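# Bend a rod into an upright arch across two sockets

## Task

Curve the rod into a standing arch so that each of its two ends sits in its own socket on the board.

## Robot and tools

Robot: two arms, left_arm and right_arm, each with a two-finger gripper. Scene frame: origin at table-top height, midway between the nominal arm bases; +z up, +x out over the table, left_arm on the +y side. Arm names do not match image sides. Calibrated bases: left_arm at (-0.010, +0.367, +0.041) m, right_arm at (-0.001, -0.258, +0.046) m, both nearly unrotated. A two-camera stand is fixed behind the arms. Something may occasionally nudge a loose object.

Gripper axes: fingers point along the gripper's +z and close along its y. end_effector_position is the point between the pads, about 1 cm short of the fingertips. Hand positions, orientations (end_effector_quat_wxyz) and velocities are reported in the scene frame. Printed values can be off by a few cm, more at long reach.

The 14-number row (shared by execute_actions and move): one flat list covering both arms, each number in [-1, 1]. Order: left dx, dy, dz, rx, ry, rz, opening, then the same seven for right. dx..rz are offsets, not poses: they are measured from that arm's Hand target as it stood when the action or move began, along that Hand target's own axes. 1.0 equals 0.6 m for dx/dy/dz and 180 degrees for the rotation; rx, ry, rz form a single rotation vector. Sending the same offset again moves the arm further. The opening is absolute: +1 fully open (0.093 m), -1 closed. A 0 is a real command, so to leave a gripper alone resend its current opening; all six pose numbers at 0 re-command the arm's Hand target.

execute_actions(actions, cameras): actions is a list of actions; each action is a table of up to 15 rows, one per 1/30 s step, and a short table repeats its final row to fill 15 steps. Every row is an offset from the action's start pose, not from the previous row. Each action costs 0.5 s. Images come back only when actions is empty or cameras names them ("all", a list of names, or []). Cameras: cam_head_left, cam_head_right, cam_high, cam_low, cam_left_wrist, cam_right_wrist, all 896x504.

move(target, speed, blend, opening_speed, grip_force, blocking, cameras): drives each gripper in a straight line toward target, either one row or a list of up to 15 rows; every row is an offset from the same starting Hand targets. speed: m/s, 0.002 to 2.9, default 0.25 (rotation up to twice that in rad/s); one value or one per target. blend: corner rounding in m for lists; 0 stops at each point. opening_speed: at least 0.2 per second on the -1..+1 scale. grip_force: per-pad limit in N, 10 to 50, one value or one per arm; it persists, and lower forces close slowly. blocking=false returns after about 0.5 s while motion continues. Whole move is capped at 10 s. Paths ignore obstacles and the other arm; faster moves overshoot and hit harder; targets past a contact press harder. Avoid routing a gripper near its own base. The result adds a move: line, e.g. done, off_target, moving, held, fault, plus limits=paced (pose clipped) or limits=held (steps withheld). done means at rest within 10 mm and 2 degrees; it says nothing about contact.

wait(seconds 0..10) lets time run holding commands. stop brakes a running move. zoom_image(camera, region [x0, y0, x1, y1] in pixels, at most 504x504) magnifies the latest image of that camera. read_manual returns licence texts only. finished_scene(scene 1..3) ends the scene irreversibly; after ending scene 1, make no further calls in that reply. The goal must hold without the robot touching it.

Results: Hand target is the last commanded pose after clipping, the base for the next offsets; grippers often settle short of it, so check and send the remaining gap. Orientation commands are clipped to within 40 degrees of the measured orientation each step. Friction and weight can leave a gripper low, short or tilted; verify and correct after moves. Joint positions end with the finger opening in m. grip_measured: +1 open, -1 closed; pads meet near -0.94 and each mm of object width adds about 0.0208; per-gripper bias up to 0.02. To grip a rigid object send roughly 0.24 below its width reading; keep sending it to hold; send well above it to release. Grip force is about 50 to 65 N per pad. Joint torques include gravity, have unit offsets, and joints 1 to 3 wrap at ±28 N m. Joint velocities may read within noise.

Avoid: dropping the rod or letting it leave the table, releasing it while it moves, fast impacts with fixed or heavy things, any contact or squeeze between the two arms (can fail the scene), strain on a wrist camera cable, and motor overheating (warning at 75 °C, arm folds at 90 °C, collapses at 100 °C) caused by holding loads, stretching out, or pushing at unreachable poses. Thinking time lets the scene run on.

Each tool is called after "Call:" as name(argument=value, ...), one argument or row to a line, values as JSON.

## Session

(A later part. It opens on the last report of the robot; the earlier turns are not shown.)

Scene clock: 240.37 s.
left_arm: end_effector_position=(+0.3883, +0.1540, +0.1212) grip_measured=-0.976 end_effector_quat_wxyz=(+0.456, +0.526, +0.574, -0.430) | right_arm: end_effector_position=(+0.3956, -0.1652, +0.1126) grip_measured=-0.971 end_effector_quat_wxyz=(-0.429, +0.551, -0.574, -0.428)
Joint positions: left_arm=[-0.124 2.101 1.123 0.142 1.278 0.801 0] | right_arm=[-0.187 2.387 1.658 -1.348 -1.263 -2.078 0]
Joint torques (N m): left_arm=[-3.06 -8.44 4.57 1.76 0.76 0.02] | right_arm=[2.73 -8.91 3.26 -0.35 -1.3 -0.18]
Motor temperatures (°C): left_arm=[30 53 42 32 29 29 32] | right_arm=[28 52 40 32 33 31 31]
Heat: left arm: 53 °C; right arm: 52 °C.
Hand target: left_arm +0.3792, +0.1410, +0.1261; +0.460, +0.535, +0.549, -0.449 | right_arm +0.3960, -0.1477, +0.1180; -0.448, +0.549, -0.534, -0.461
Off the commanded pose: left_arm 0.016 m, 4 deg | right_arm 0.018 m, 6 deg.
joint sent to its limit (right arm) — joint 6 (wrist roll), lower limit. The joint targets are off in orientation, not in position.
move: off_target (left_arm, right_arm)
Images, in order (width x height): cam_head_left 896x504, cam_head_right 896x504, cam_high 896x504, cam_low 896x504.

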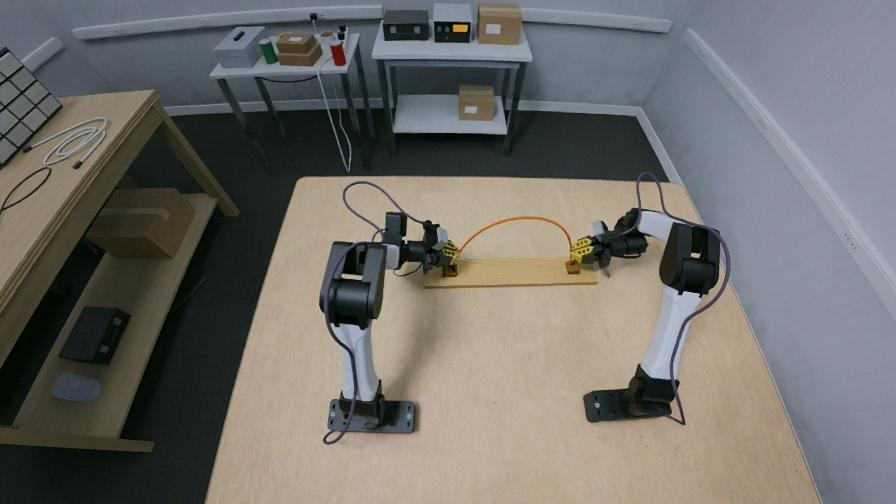

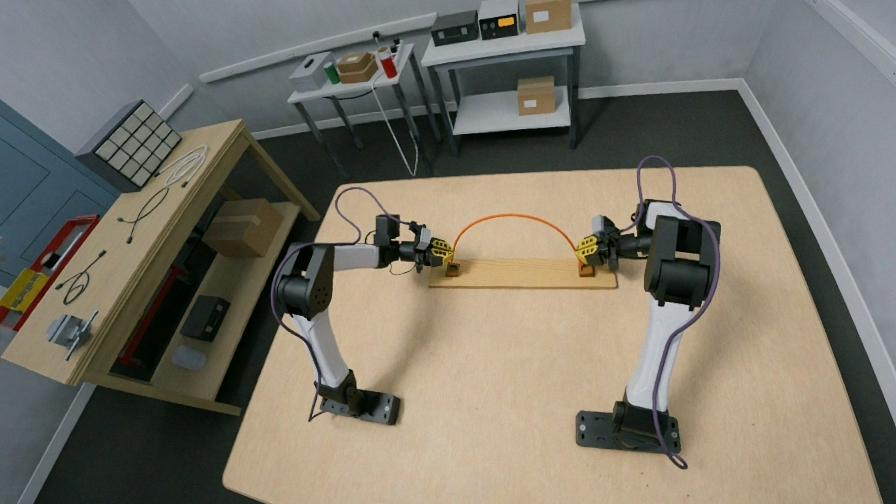

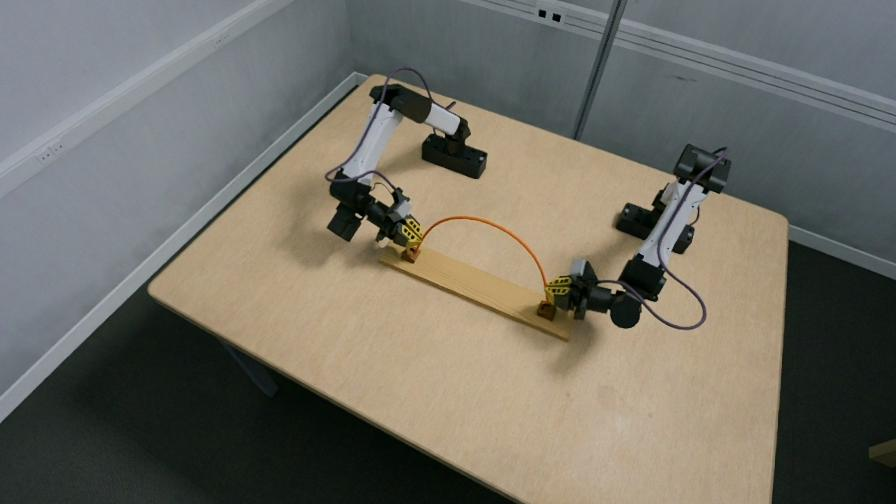

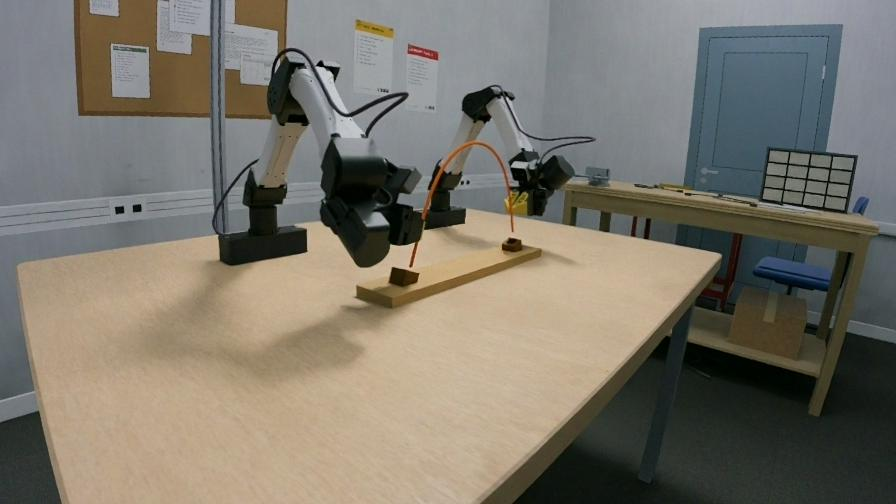

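Call:
zoom_image(
  camera="cam_head_left",
  region=[540, 225, 620, 285],
)

Call:
zoom_image(
  camera="cam_head_left",
  region=[420, 225, 500, 285],
)

Call:
zoom_image(
  camera="cam_head_right",
  region=[420, 225, 500, 285],
)

Call:
zoom_image(
  camera="cam_head_right",
  region=[550, 225, 630, 285],
)

Scaled by 6.300 from the camera's 896x504 image, which has a finer 1280x720 frame.

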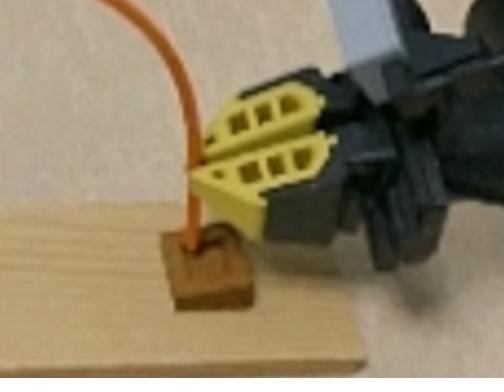

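Scaled by 6.300 from the camera's 896x504 image, which has a finer 1280x720 frame.

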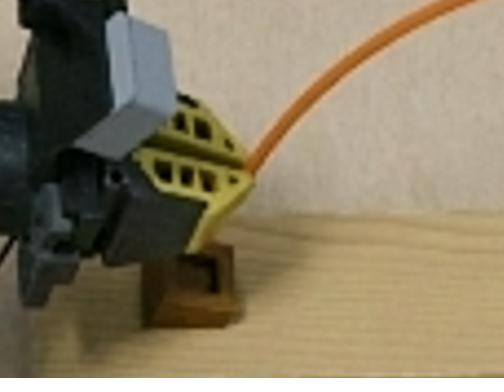

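Scaled by 6.300 from the camera's 896x504 image, which has a finer 1280x720 frame.

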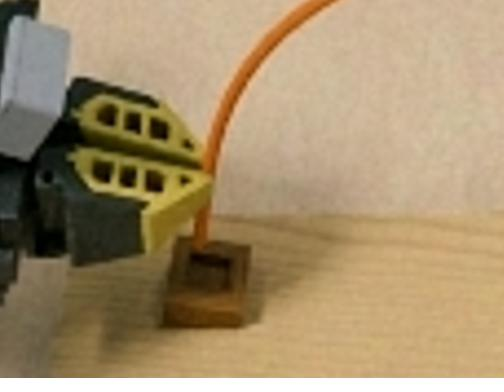

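Scaled by 6.300 from the camera's 896x504 image, which has a finer 1280x720 frame.

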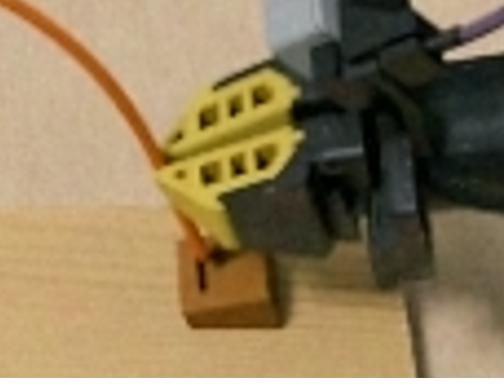

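Call:
move(
  target=[0.015,-0.0035,0.011,0,0,0,-1,0.0023,0.0053,-0.0131,0,0,0,-1],
  speed=0.04,
  cameras=["cam_high","cam_low","cam_head_left","cam_head_right"],
)

Call:
zoom_image(
  camera="cam_low",
  region=[365, 225, 445, 295],
)

Call:
zoom_image(
  camera="cam_low",
  region=[475, 195, 555, 265],
)

Call:
zoom_image(
  camera="cam_high",
  region=[370, 210, 460, 280],
)

Call:
zoom_image(
  camera="cam_high",
  region=[505, 265, 595, 335],
)

Call:
zoom_image(
  camera="cam_head_left",
  region=[540, 225, 620, 285],
)

Call:
zoom_image(
  camera="cam_head_right",
  region=[420, 225, 500, 285],
)

Scene clock: 327.13 s.
left_arm: end_effector_position=(+0.3859, +0.1491, +0.1120) grip_measured=-0.976 end_effector_quat_wxyz=(+0.457, +0.525, +0.572, -0.433) | right_arm: end_effector_position=(+0.3915, -0.1645, +0.1088) grip_measured=-0.971 end_effector_quat_wxyz=(-0.426, +0.547, -0.576, -0.433)
Joint positions: left_arm=[-0.136 2.125 1.096 0.233 1.278 0.758 0] | right_arm=[-0.187 2.387 1.637 -1.341 -1.263 -2.078 0]
Joint torques (N m): left_arm=[-3.14 -8.53 4.46 1.8 0.66 0.02] | right_arm=[1.02 -10.09 3.17 -0.37 -1.21 -0.18]
Motor temperatures (°C): left_arm=[30 51 40 34 30 29 32] | right_arm=[29 56 39 31 34 31 32]
Heat: left arm: 51 °C; right arm: 56 °C.
Hand target: left_arm +0.3773, +0.1361, +0.1161; +0.460, +0.535, +0.549, -0.448 | right_arm +0.3931, -0.1557, +0.1181; -0.448, +0.549, -0.534, -0.461
Off the commanded pose: left_arm 0.016 m, 3 deg | right_arm 0.013 m, 6 deg.
joint sent to its limit (right arm) — joint 6 (wrist roll), lower limit. The joint targets are off in orientation, not in position.
move: off_target (left_arm, right_arm)
Images, in order (width x height): cam_head_left 896x504, cam_head_right 896x504, cam_high 896x504, cam_low 896x504.

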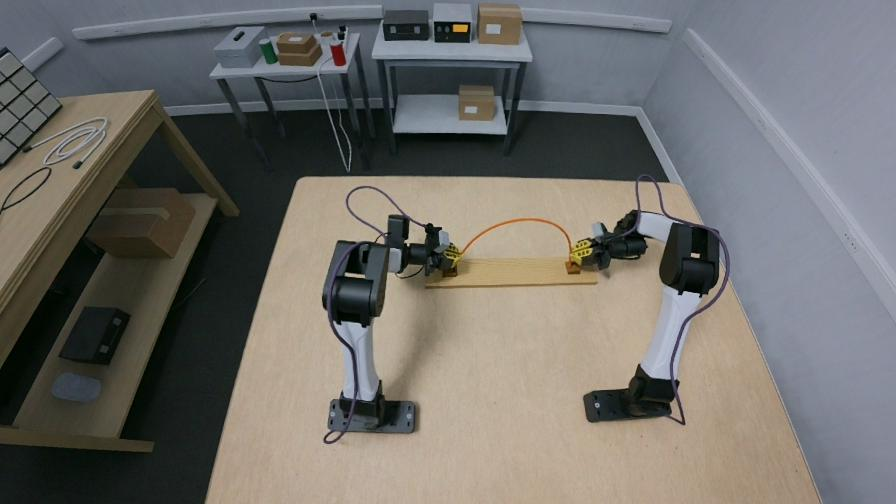

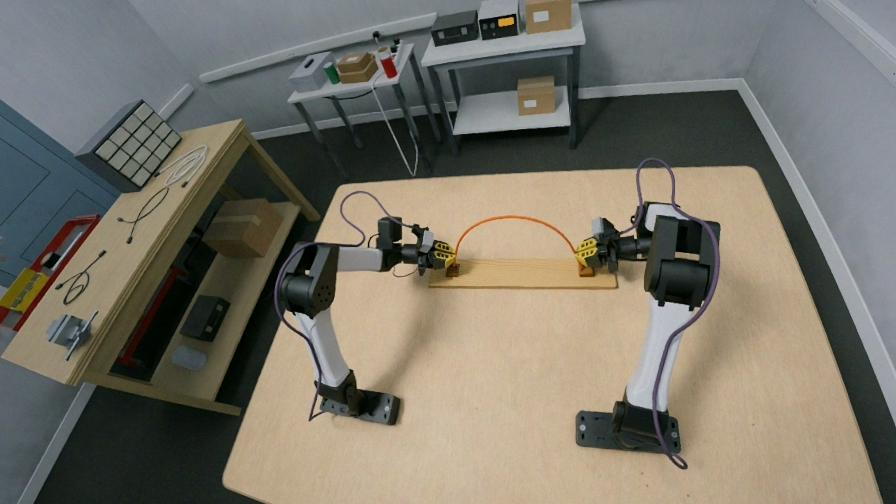

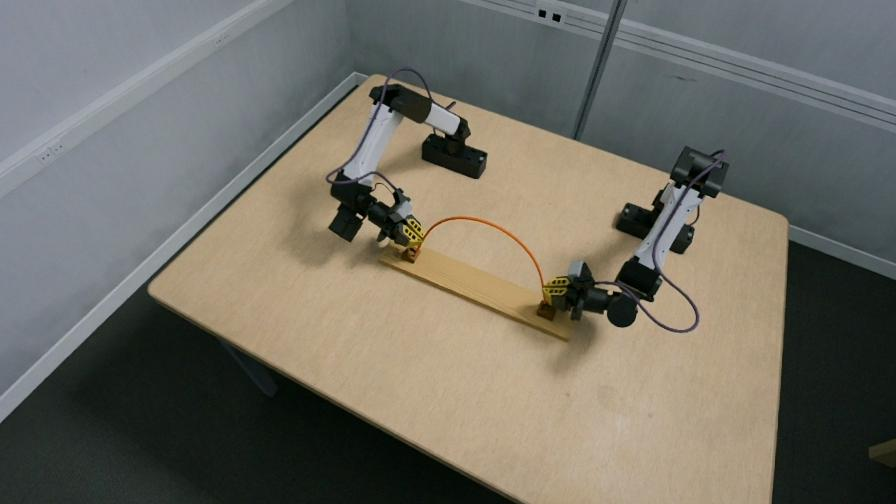

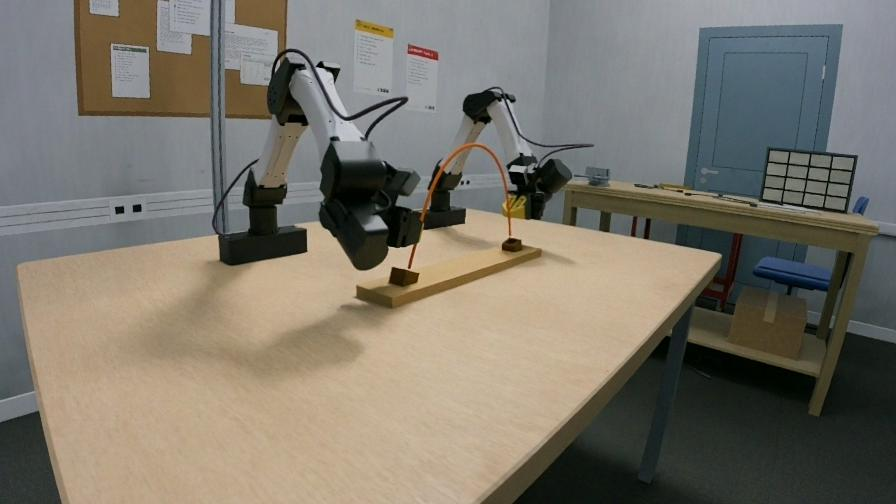

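Scaled by 6.300 from the camera's 896x504 image, which has a finer 1280x720 frame.

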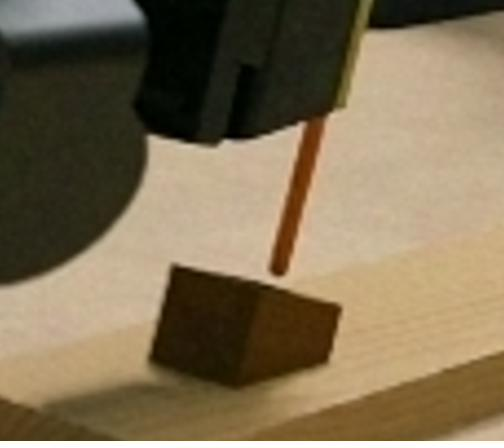

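Scaled by 6.300 from the camera's 896x504 image, which has a finer 1280x720 frame.

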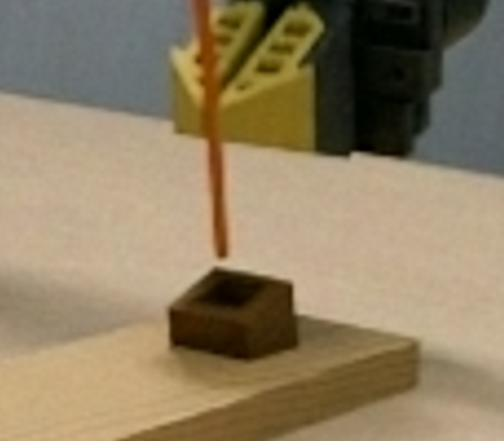

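Scaled by 5.600 from the camera's 896x504 image, which has a finer 1280x720 frame.

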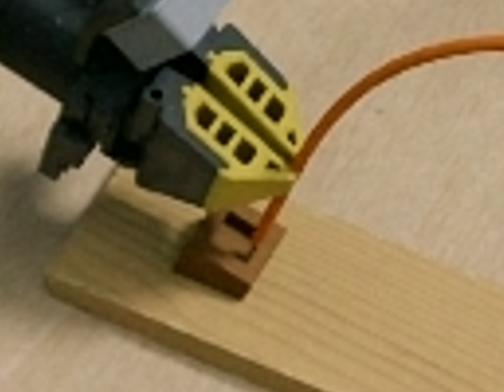

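Scaled by 5.600 from the camera's 896x504 image, which has a finer 1280x720 frame.

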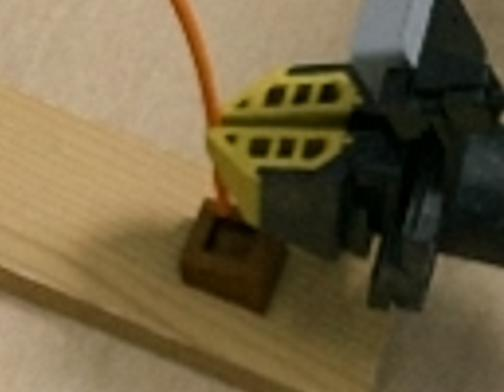

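Scaled by 6.300 from the camera's 896x504 image, which has a finer 1280x720 frame.

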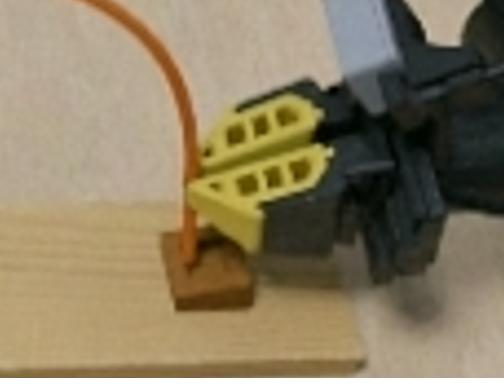

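Scaled by 6.300 from the camera's 896x504 image, which has a finer 1280x720 frame.

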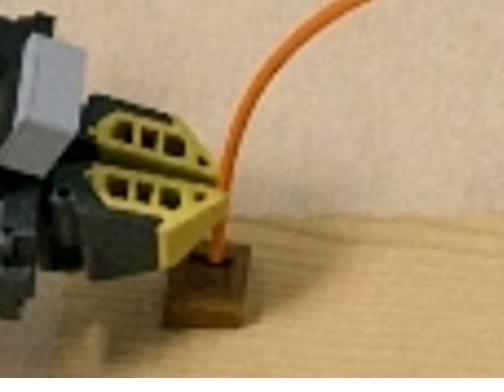

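Call:
move(
  target=[0.0067,0.0028,-0.009,0,0,0,-1,0.0012,0.0005,-0.0167,0,0,0,-1],
  speed=0.04,
  cameras=["cam_high","cam_low","cam_head_left","cam_head_right"],
)

Call:
zoom_image(
  camera="cam_low",
  region=[365, 225, 445, 295],
)

Call:
zoom_image(
  camera="cam_low",
  region=[475, 195, 555, 265],
)

Call:
zoom_image(
  camera="cam_high",
  region=[370, 210, 460, 280],
)

Call:
zoom_image(
  camera="cam_head_left",
  region=[540, 225, 620, 285],
)

Call:
zoom_image(
  camera="cam_head_right",
  region=[420, 225, 500, 285],
)

Scene clock: 347.73 s.
left_arm: end_effector_position=(+0.3855, +0.1492, +0.1080) grip_measured=-0.976 end_effector_quat_wxyz=(+0.454, +0.523, +0.575, -0.436) | right_arm: end_effector_position=(+0.3933, -0.1722, +0.1088) grip_measured=-0.971 end_effector_quat_wxyz=(-0.430, +0.542, -0.581, -0.428)
Joint positions: left_arm=[-0.136 2.135 1.096 0.234 1.279 0.758 0] | right_arm=[-0.206 2.387 1.637 -1.341 -1.263 -2.079 0]
Joint torques (N m): left_arm=[-1.65 -8.53 4.92 1.59 0.75 0.25] | right_arm=[0.58 -10.76 2.92 -0.44 -1.07 -0.18]
Motor temperatures (°C): left_arm=[30 54 40 35 30 29 32] | right_arm=[28 58 39 31 34 31 32]
Heat: left arm: 54 °C; right arm: 58 °C.
Hand target: left_arm +0.3788, +0.1422, +0.1131; +0.460, +0.535, +0.549, -0.449 | right_arm +0.3930, -0.1657, +0.1191; -0.448, +0.549, -0.534, -0.461
Off the commanded pose: left_arm 0.011 m, 4 deg | right_arm 0.012 m, 7 deg.
joint sent to its limit (right arm) — joint 6 (wrist roll), lower limit. The joint targets are off in orientation, not in position.
move: off_target (left_arm, right_arm)
Images, in order (width x height): cam_head_left 896x504, cam_head_right 896x504, cam_high 896x504, cam_low 896x504.

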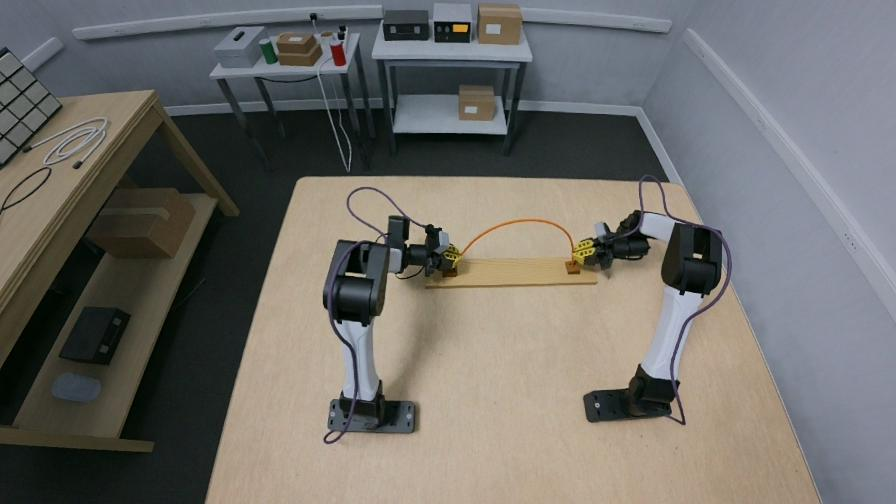

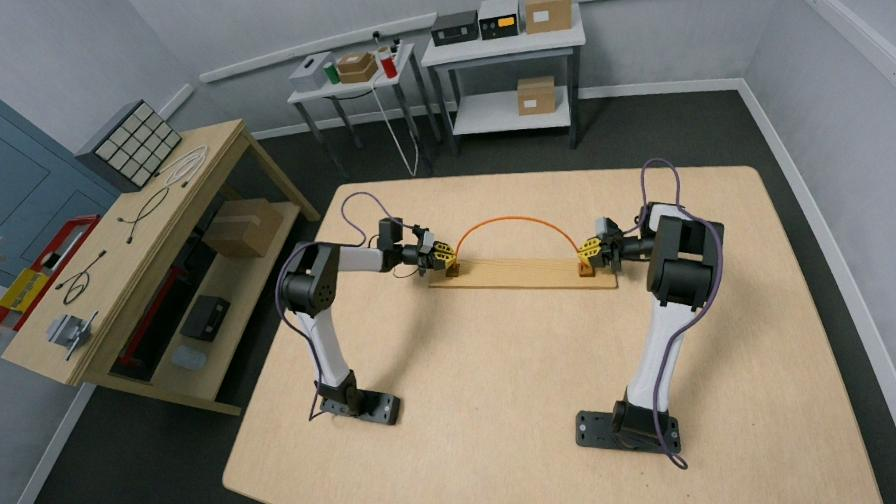

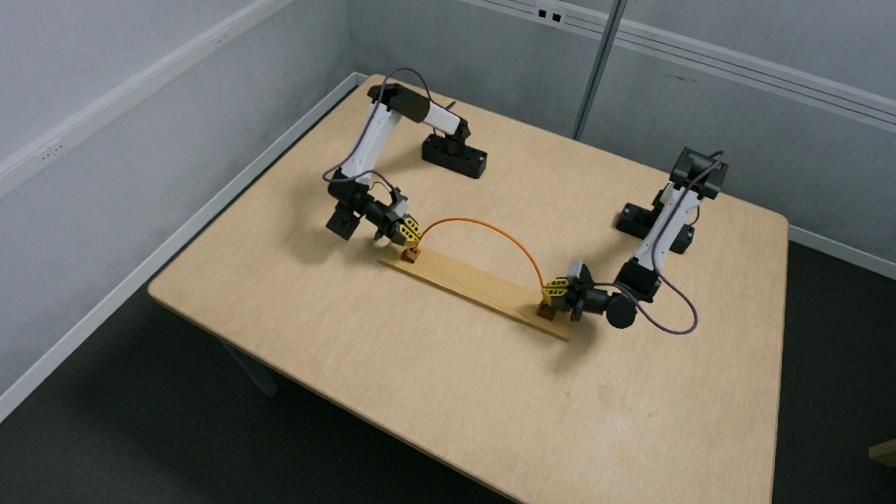

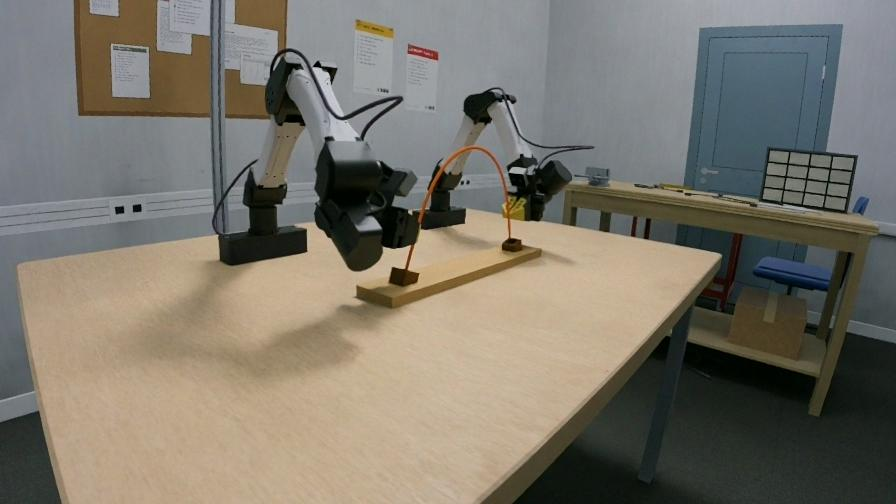

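Scaled by 6.300 from the camera's 896x504 image, which has a finer 1280x720 frame.

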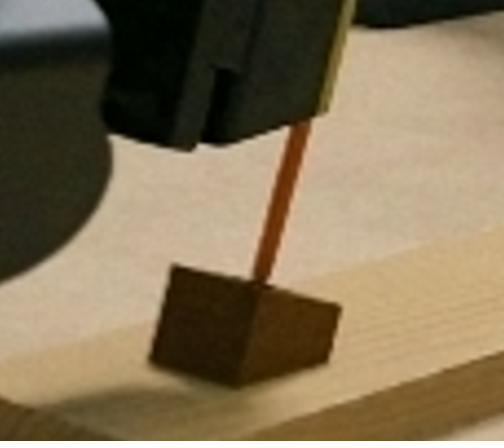

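Scaled by 6.300 from the camera's 896x504 image, which has a finer 1280x720 frame.

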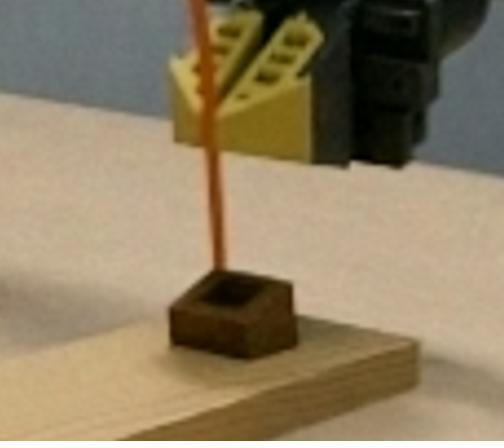

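Scaled by 5.600 from the camera's 896x504 image, which has a finer 1280x720 frame.

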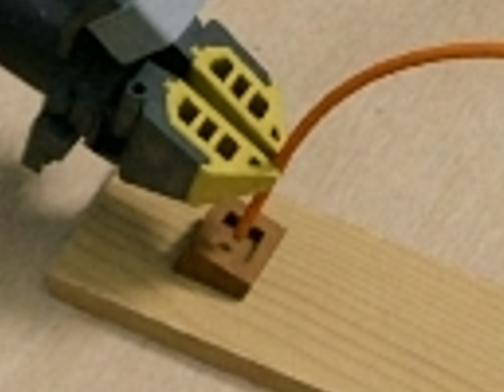

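Scaled by 6.300 from the camera's 896x504 image, which has a finer 1280x720 frame.

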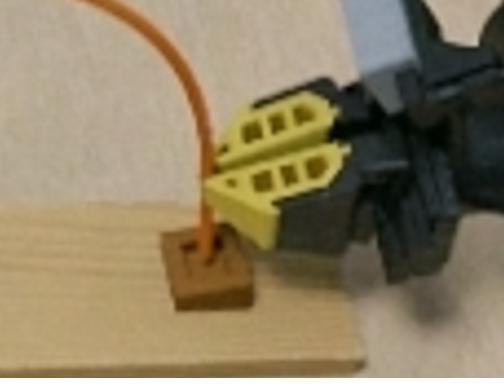

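Scaled by 6.300 from the camera's 896x504 image, which has a finer 1280x720 frame.

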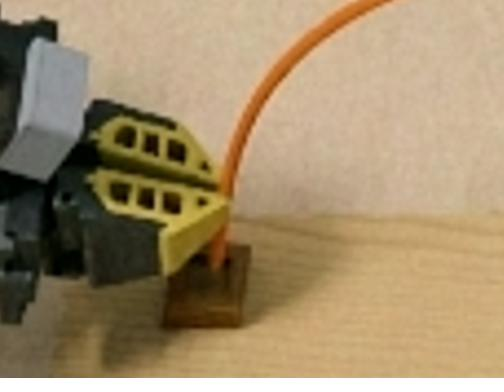

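Call:
move(
  target=[0.0087,0.0053,-0.0102,0,0,0,-1,0.005,0,0.0009,0,0,0,-1],
  speed=0.04,
  cameras=["cam_high","cam_low","cam_head_left","cam_head_right"],
)

Call:
zoom_image(
  camera="cam_low",
  region=[365, 225, 445, 295],
)

Call:
zoom_image(
  camera="cam_low",
  region=[475, 195, 555, 265],
)

Call:
zoom_image(
  camera="cam_high",
  region=[505, 265, 595, 335],
)

Call:
zoom_image(
  camera="cam_head_left",
  region=[540, 225, 620, 285],
)

Call:
zoom_image(
  camera="cam_head_right",
  region=[420, 225, 500, 285],
)

Scene clock: 366.57 s.
left_arm: end_effector_position=(+0.3835, +0.1564, +0.0993) grip_measured=-0.976 end_effector_quat_wxyz=(+0.450, +0.520, +0.579, -0.438) | right_arm: end_effector_position=(+0.3920, -0.1720, +0.1073) grip_measured=-0.971 end_effector_quat_wxyz=(-0.429, +0.541, -0.582, -0.429)
Joint positions: left_arm=[-0.118 2.151 1.096 0.191 1.288 0.803 0] | right_arm=[-0.206 2.387 1.631 -1.337 -1.261 -2.079 0]
Joint torques (N m): left_arm=[-1.54 -8.54 6.37 1.43 0.8 0.28] | right_arm=[0.59 -10.29 3.15 -0.39 -1.08 -0.16]
Motor temperatures (°C): left_arm=[30 52 40 35 30 29 32] | right_arm=[28 61 38 31 34 31 32]
Heat: left arm: 52 °C; right arm: 61 °C.
Hand target: left_arm +0.3818, +0.1492, +0.1091; +0.460, +0.535, +0.549, -0.449 | right_arm +0.3930, -0.1657, +0.1160; -0.448, +0.549, -0.534, -0.461
Off the commanded pose: left_arm 0.012 m, 4 deg | right_arm 0.011 m, 7 deg.
joint sent to its limit (right arm) — joint 6 (wrist roll), lower limit. The joint targets are off in orientation, not in position.
move: off_target (left_arm, right_arm)
Images, in order (width x height): cam_head_left 896x504, cam_head_right 896x504, cam_high 896x504, cam_low 896x504.

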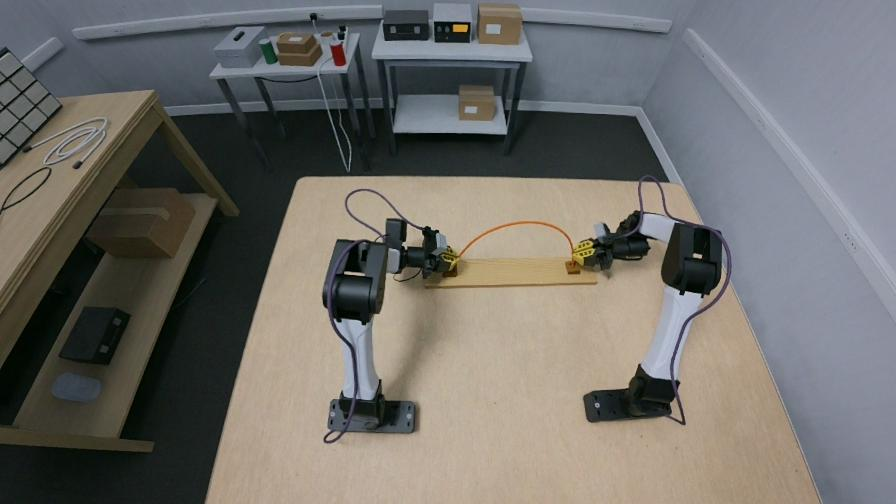

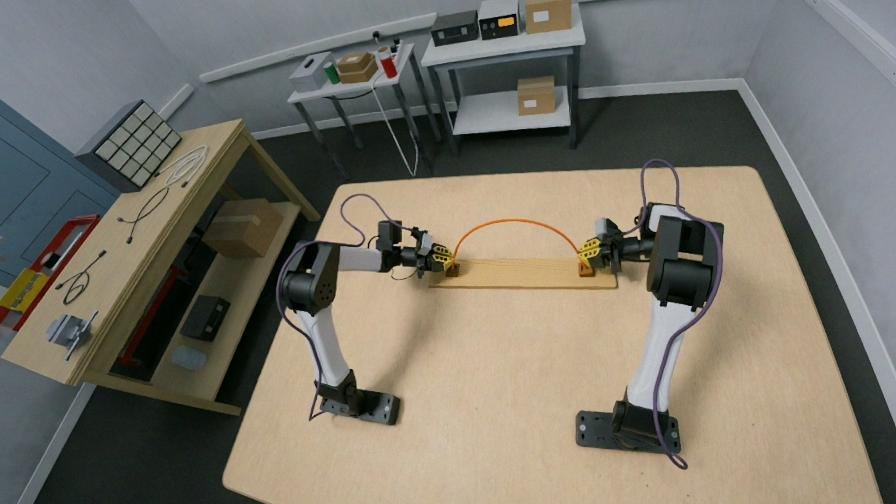

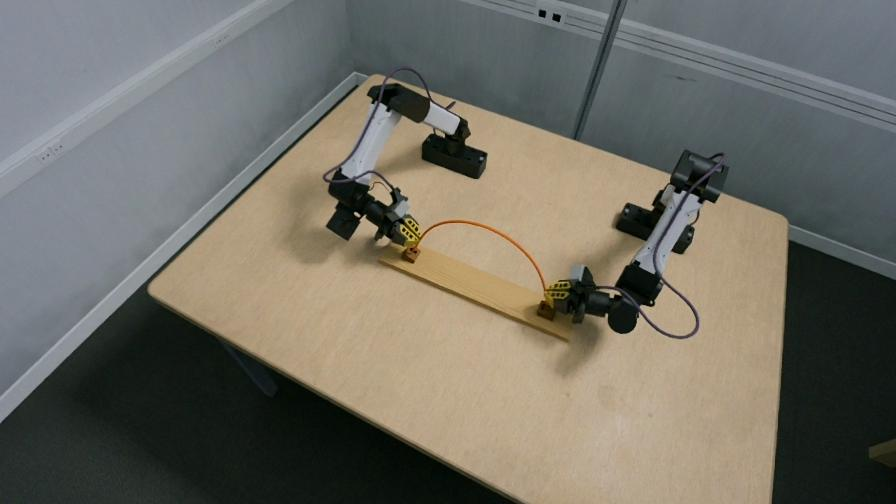

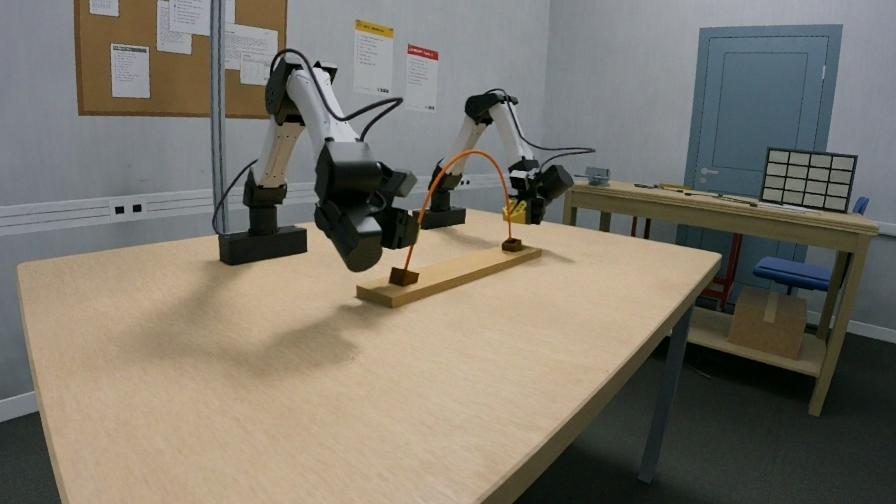

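Scaled by 6.300 from the camera's 896x504 image, which has a finer 1280x720 frame.

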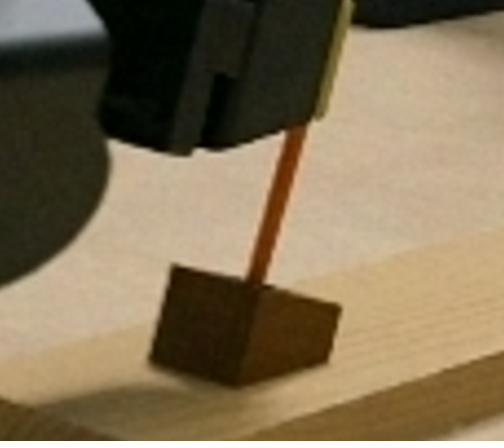

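Scaled by 6.300 from the camera's 896x504 image, which has a finer 1280x720 frame.

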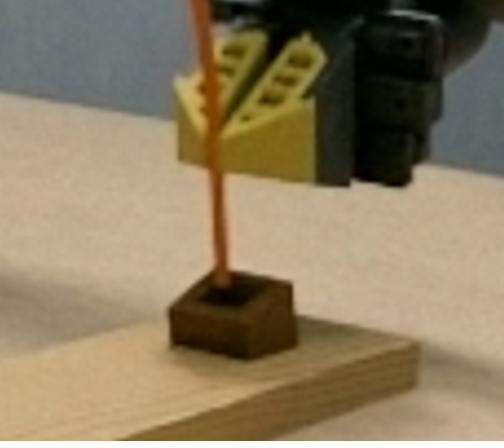

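Scaled by 5.600 from the camera's 896x504 image, which has a finer 1280x720 frame.

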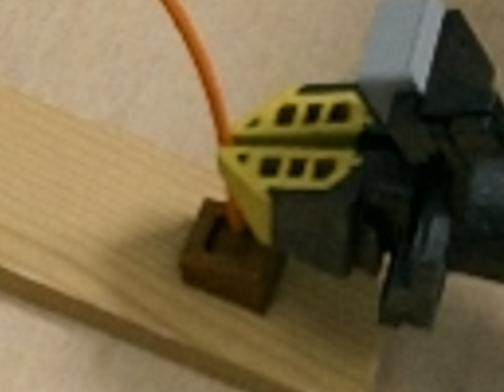

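Scaled by 6.300 from the camera's 896x504 image, which has a finer 1280x720 frame.

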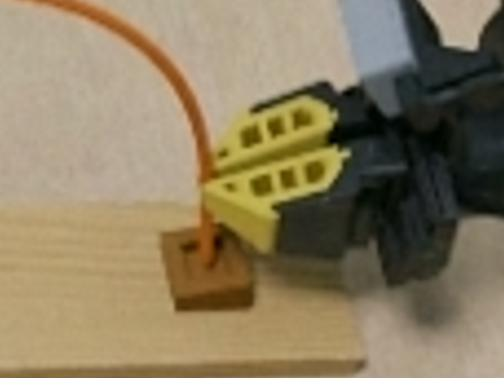

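Scaled by 6.300 from the camera's 896x504 image, which has a finer 1280x720 frame.

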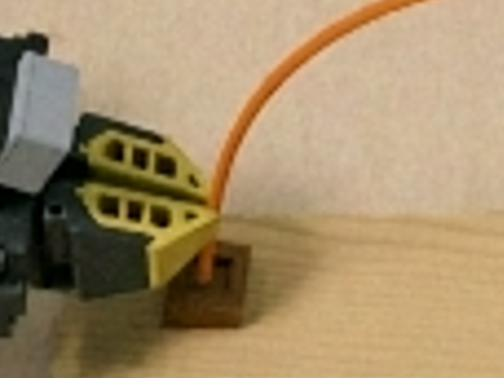

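Call:
move(
  target=[-0.0028,0.0098,0.0065,0,0,0,-1,0.012,0,-0.0005,0,0,0,-1],
  speed=0.04,
  cameras=["cam_high","cam_low","cam_head_left","cam_head_right"],
)

Call:
zoom_image(
  camera="cam_low",
  region=[365, 225, 445, 295],
)

Call:
zoom_image(
  camera="cam_low",
  region=[475, 195, 555, 265],
)

Call:
zoom_image(
  camera="cam_high",
  region=[370, 210, 460, 280],
)

Call:
zoom_image(
  camera="cam_head_left",
  region=[540, 225, 620, 285],
)

Call:
zoom_image(
  camera="cam_head_right",
  region=[420, 225, 500, 285],
)

Scene clock: 380.07 s.
left_arm: end_effector_position=(+0.3862, +0.1560, +0.0970) grip_measured=-0.976 end_effector_quat_wxyz=(+0.449, +0.520, +0.579, -0.438) | right_arm: end_effector_position=(+0.3923, -0.1722, +0.1048) grip_measured=-0.971 end_effector_quat_wxyz=(-0.431, +0.545, -0.580, -0.425)
Joint positions: left_arm=[-0.118 2.165 1.109 0.19 1.288 0.804 0] | right_arm=[-0.206 2.387 1.624 -1.319 -1.259 -2.079 0]
Joint torques (N m): left_arm=[-2.29 -8.61 7.58 1.48 0.76 0.12] | right_arm=[0.27 -9.29 3.14 -0.44 -1.09 -0.17]
Motor temperatures (°C): left_arm=[30 52 40 35 30 29 32] | right_arm=[28 61 38 31 34 31 32]
Heat: left arm: 52 °C; right arm: 61 °C.
Hand target: left_arm +0.3878, +0.1452, +0.1100; +0.460, +0.535, +0.549, -0.448 | right_arm +0.3931, -0.1672, +0.1090; -0.448, +0.549, -0.534, -0.461
Off the commanded pose: left_arm 0.017 m, 4 deg | right_arm 0.007 m, 7 deg.
joint sent to its limit (right arm) — joint 6 (wrist roll), lower limit. The joint targets are off in orientation, not in position.
move: off_target (left_arm, right_arm)
Images, in order (width x height): cam_head_left 896x504, cam_head_right 896x504, cam_high 896x504, cam_low 896x504.

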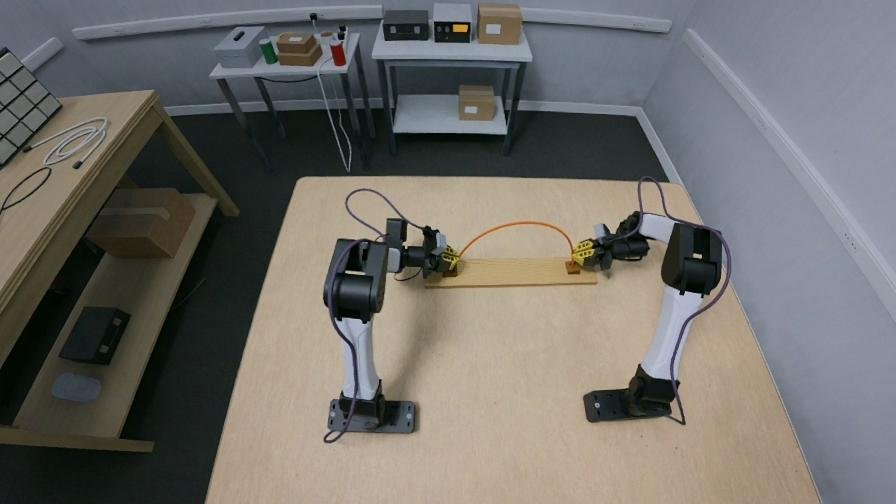

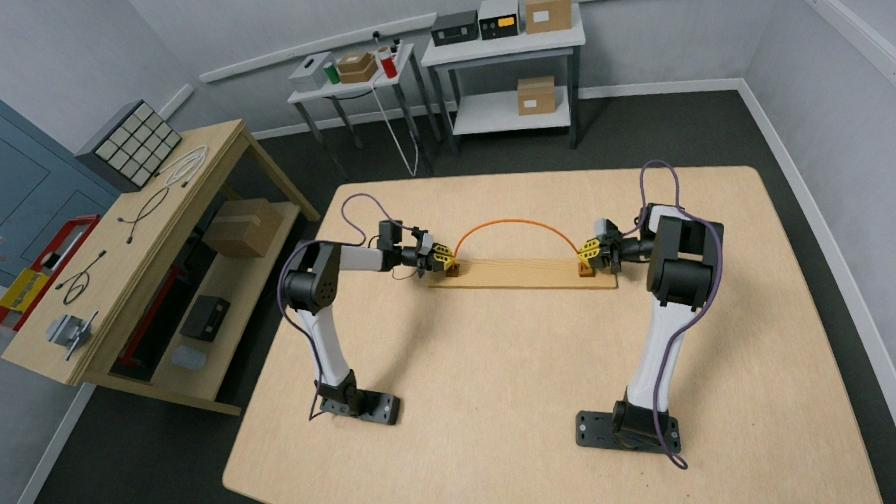

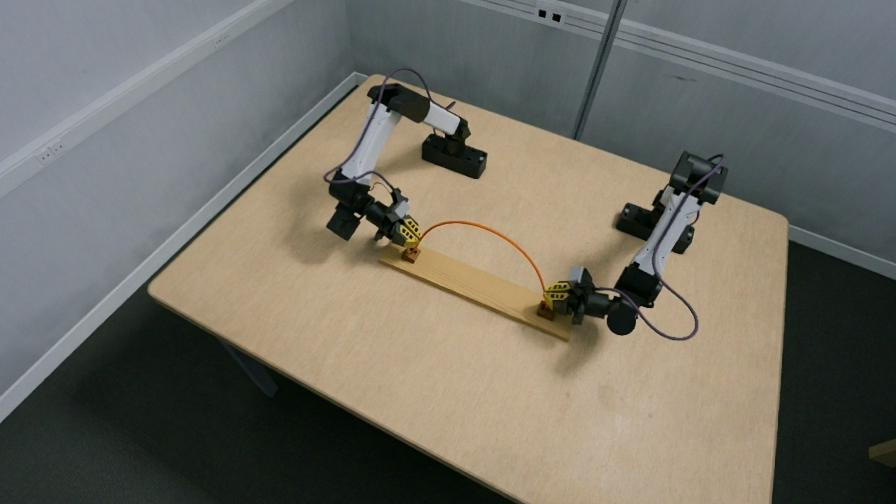

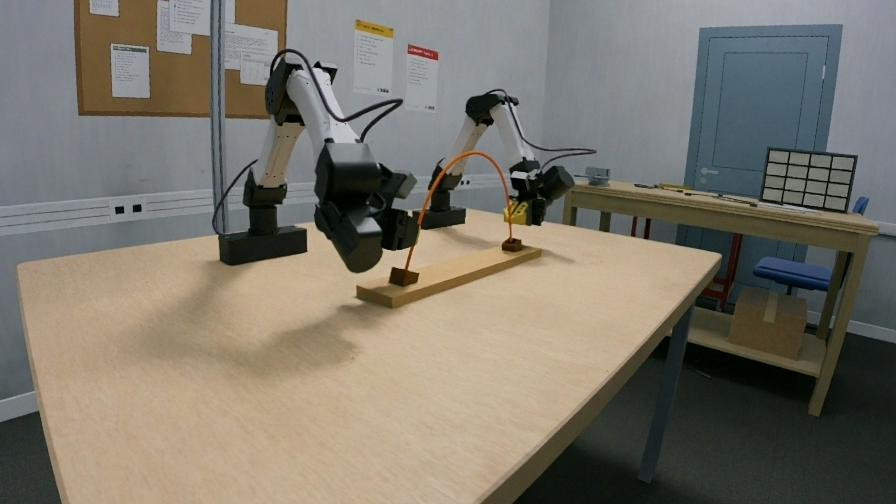

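Scaled by 6.300 from the camera's 896x504 image, which has a finer 1280x720 frame.

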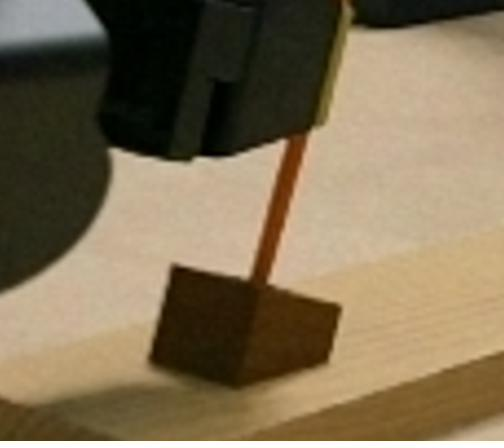

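Scaled by 6.300 from the camera's 896x504 image, which has a finer 1280x720 frame.

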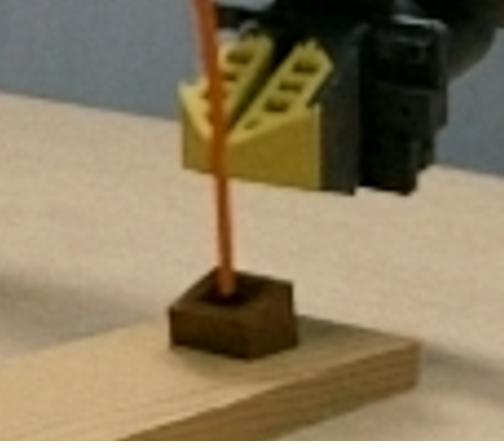

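Scaled by 5.600 from the camera's 896x504 image, which has a finer 1280x720 frame.

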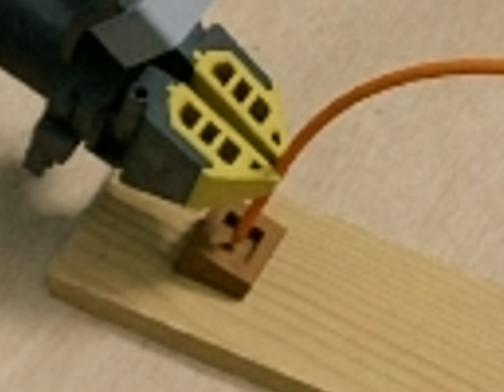

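Scaled by 6.300 from the camera's 896x504 image, which has a finer 1280x720 frame.

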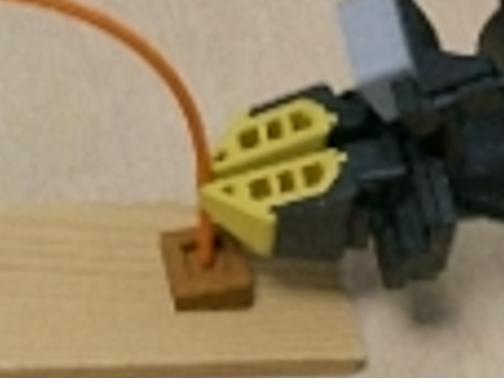

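Scaled by 6.300 from the camera's 896x504 image, which has a finer 1280x720 frame.

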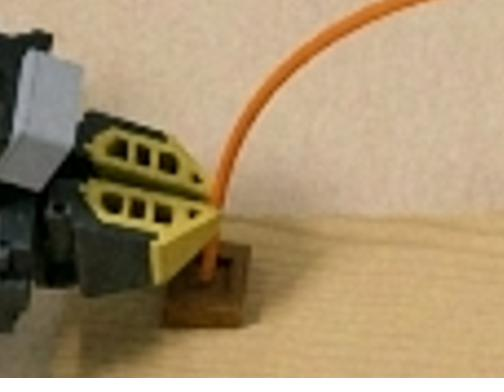

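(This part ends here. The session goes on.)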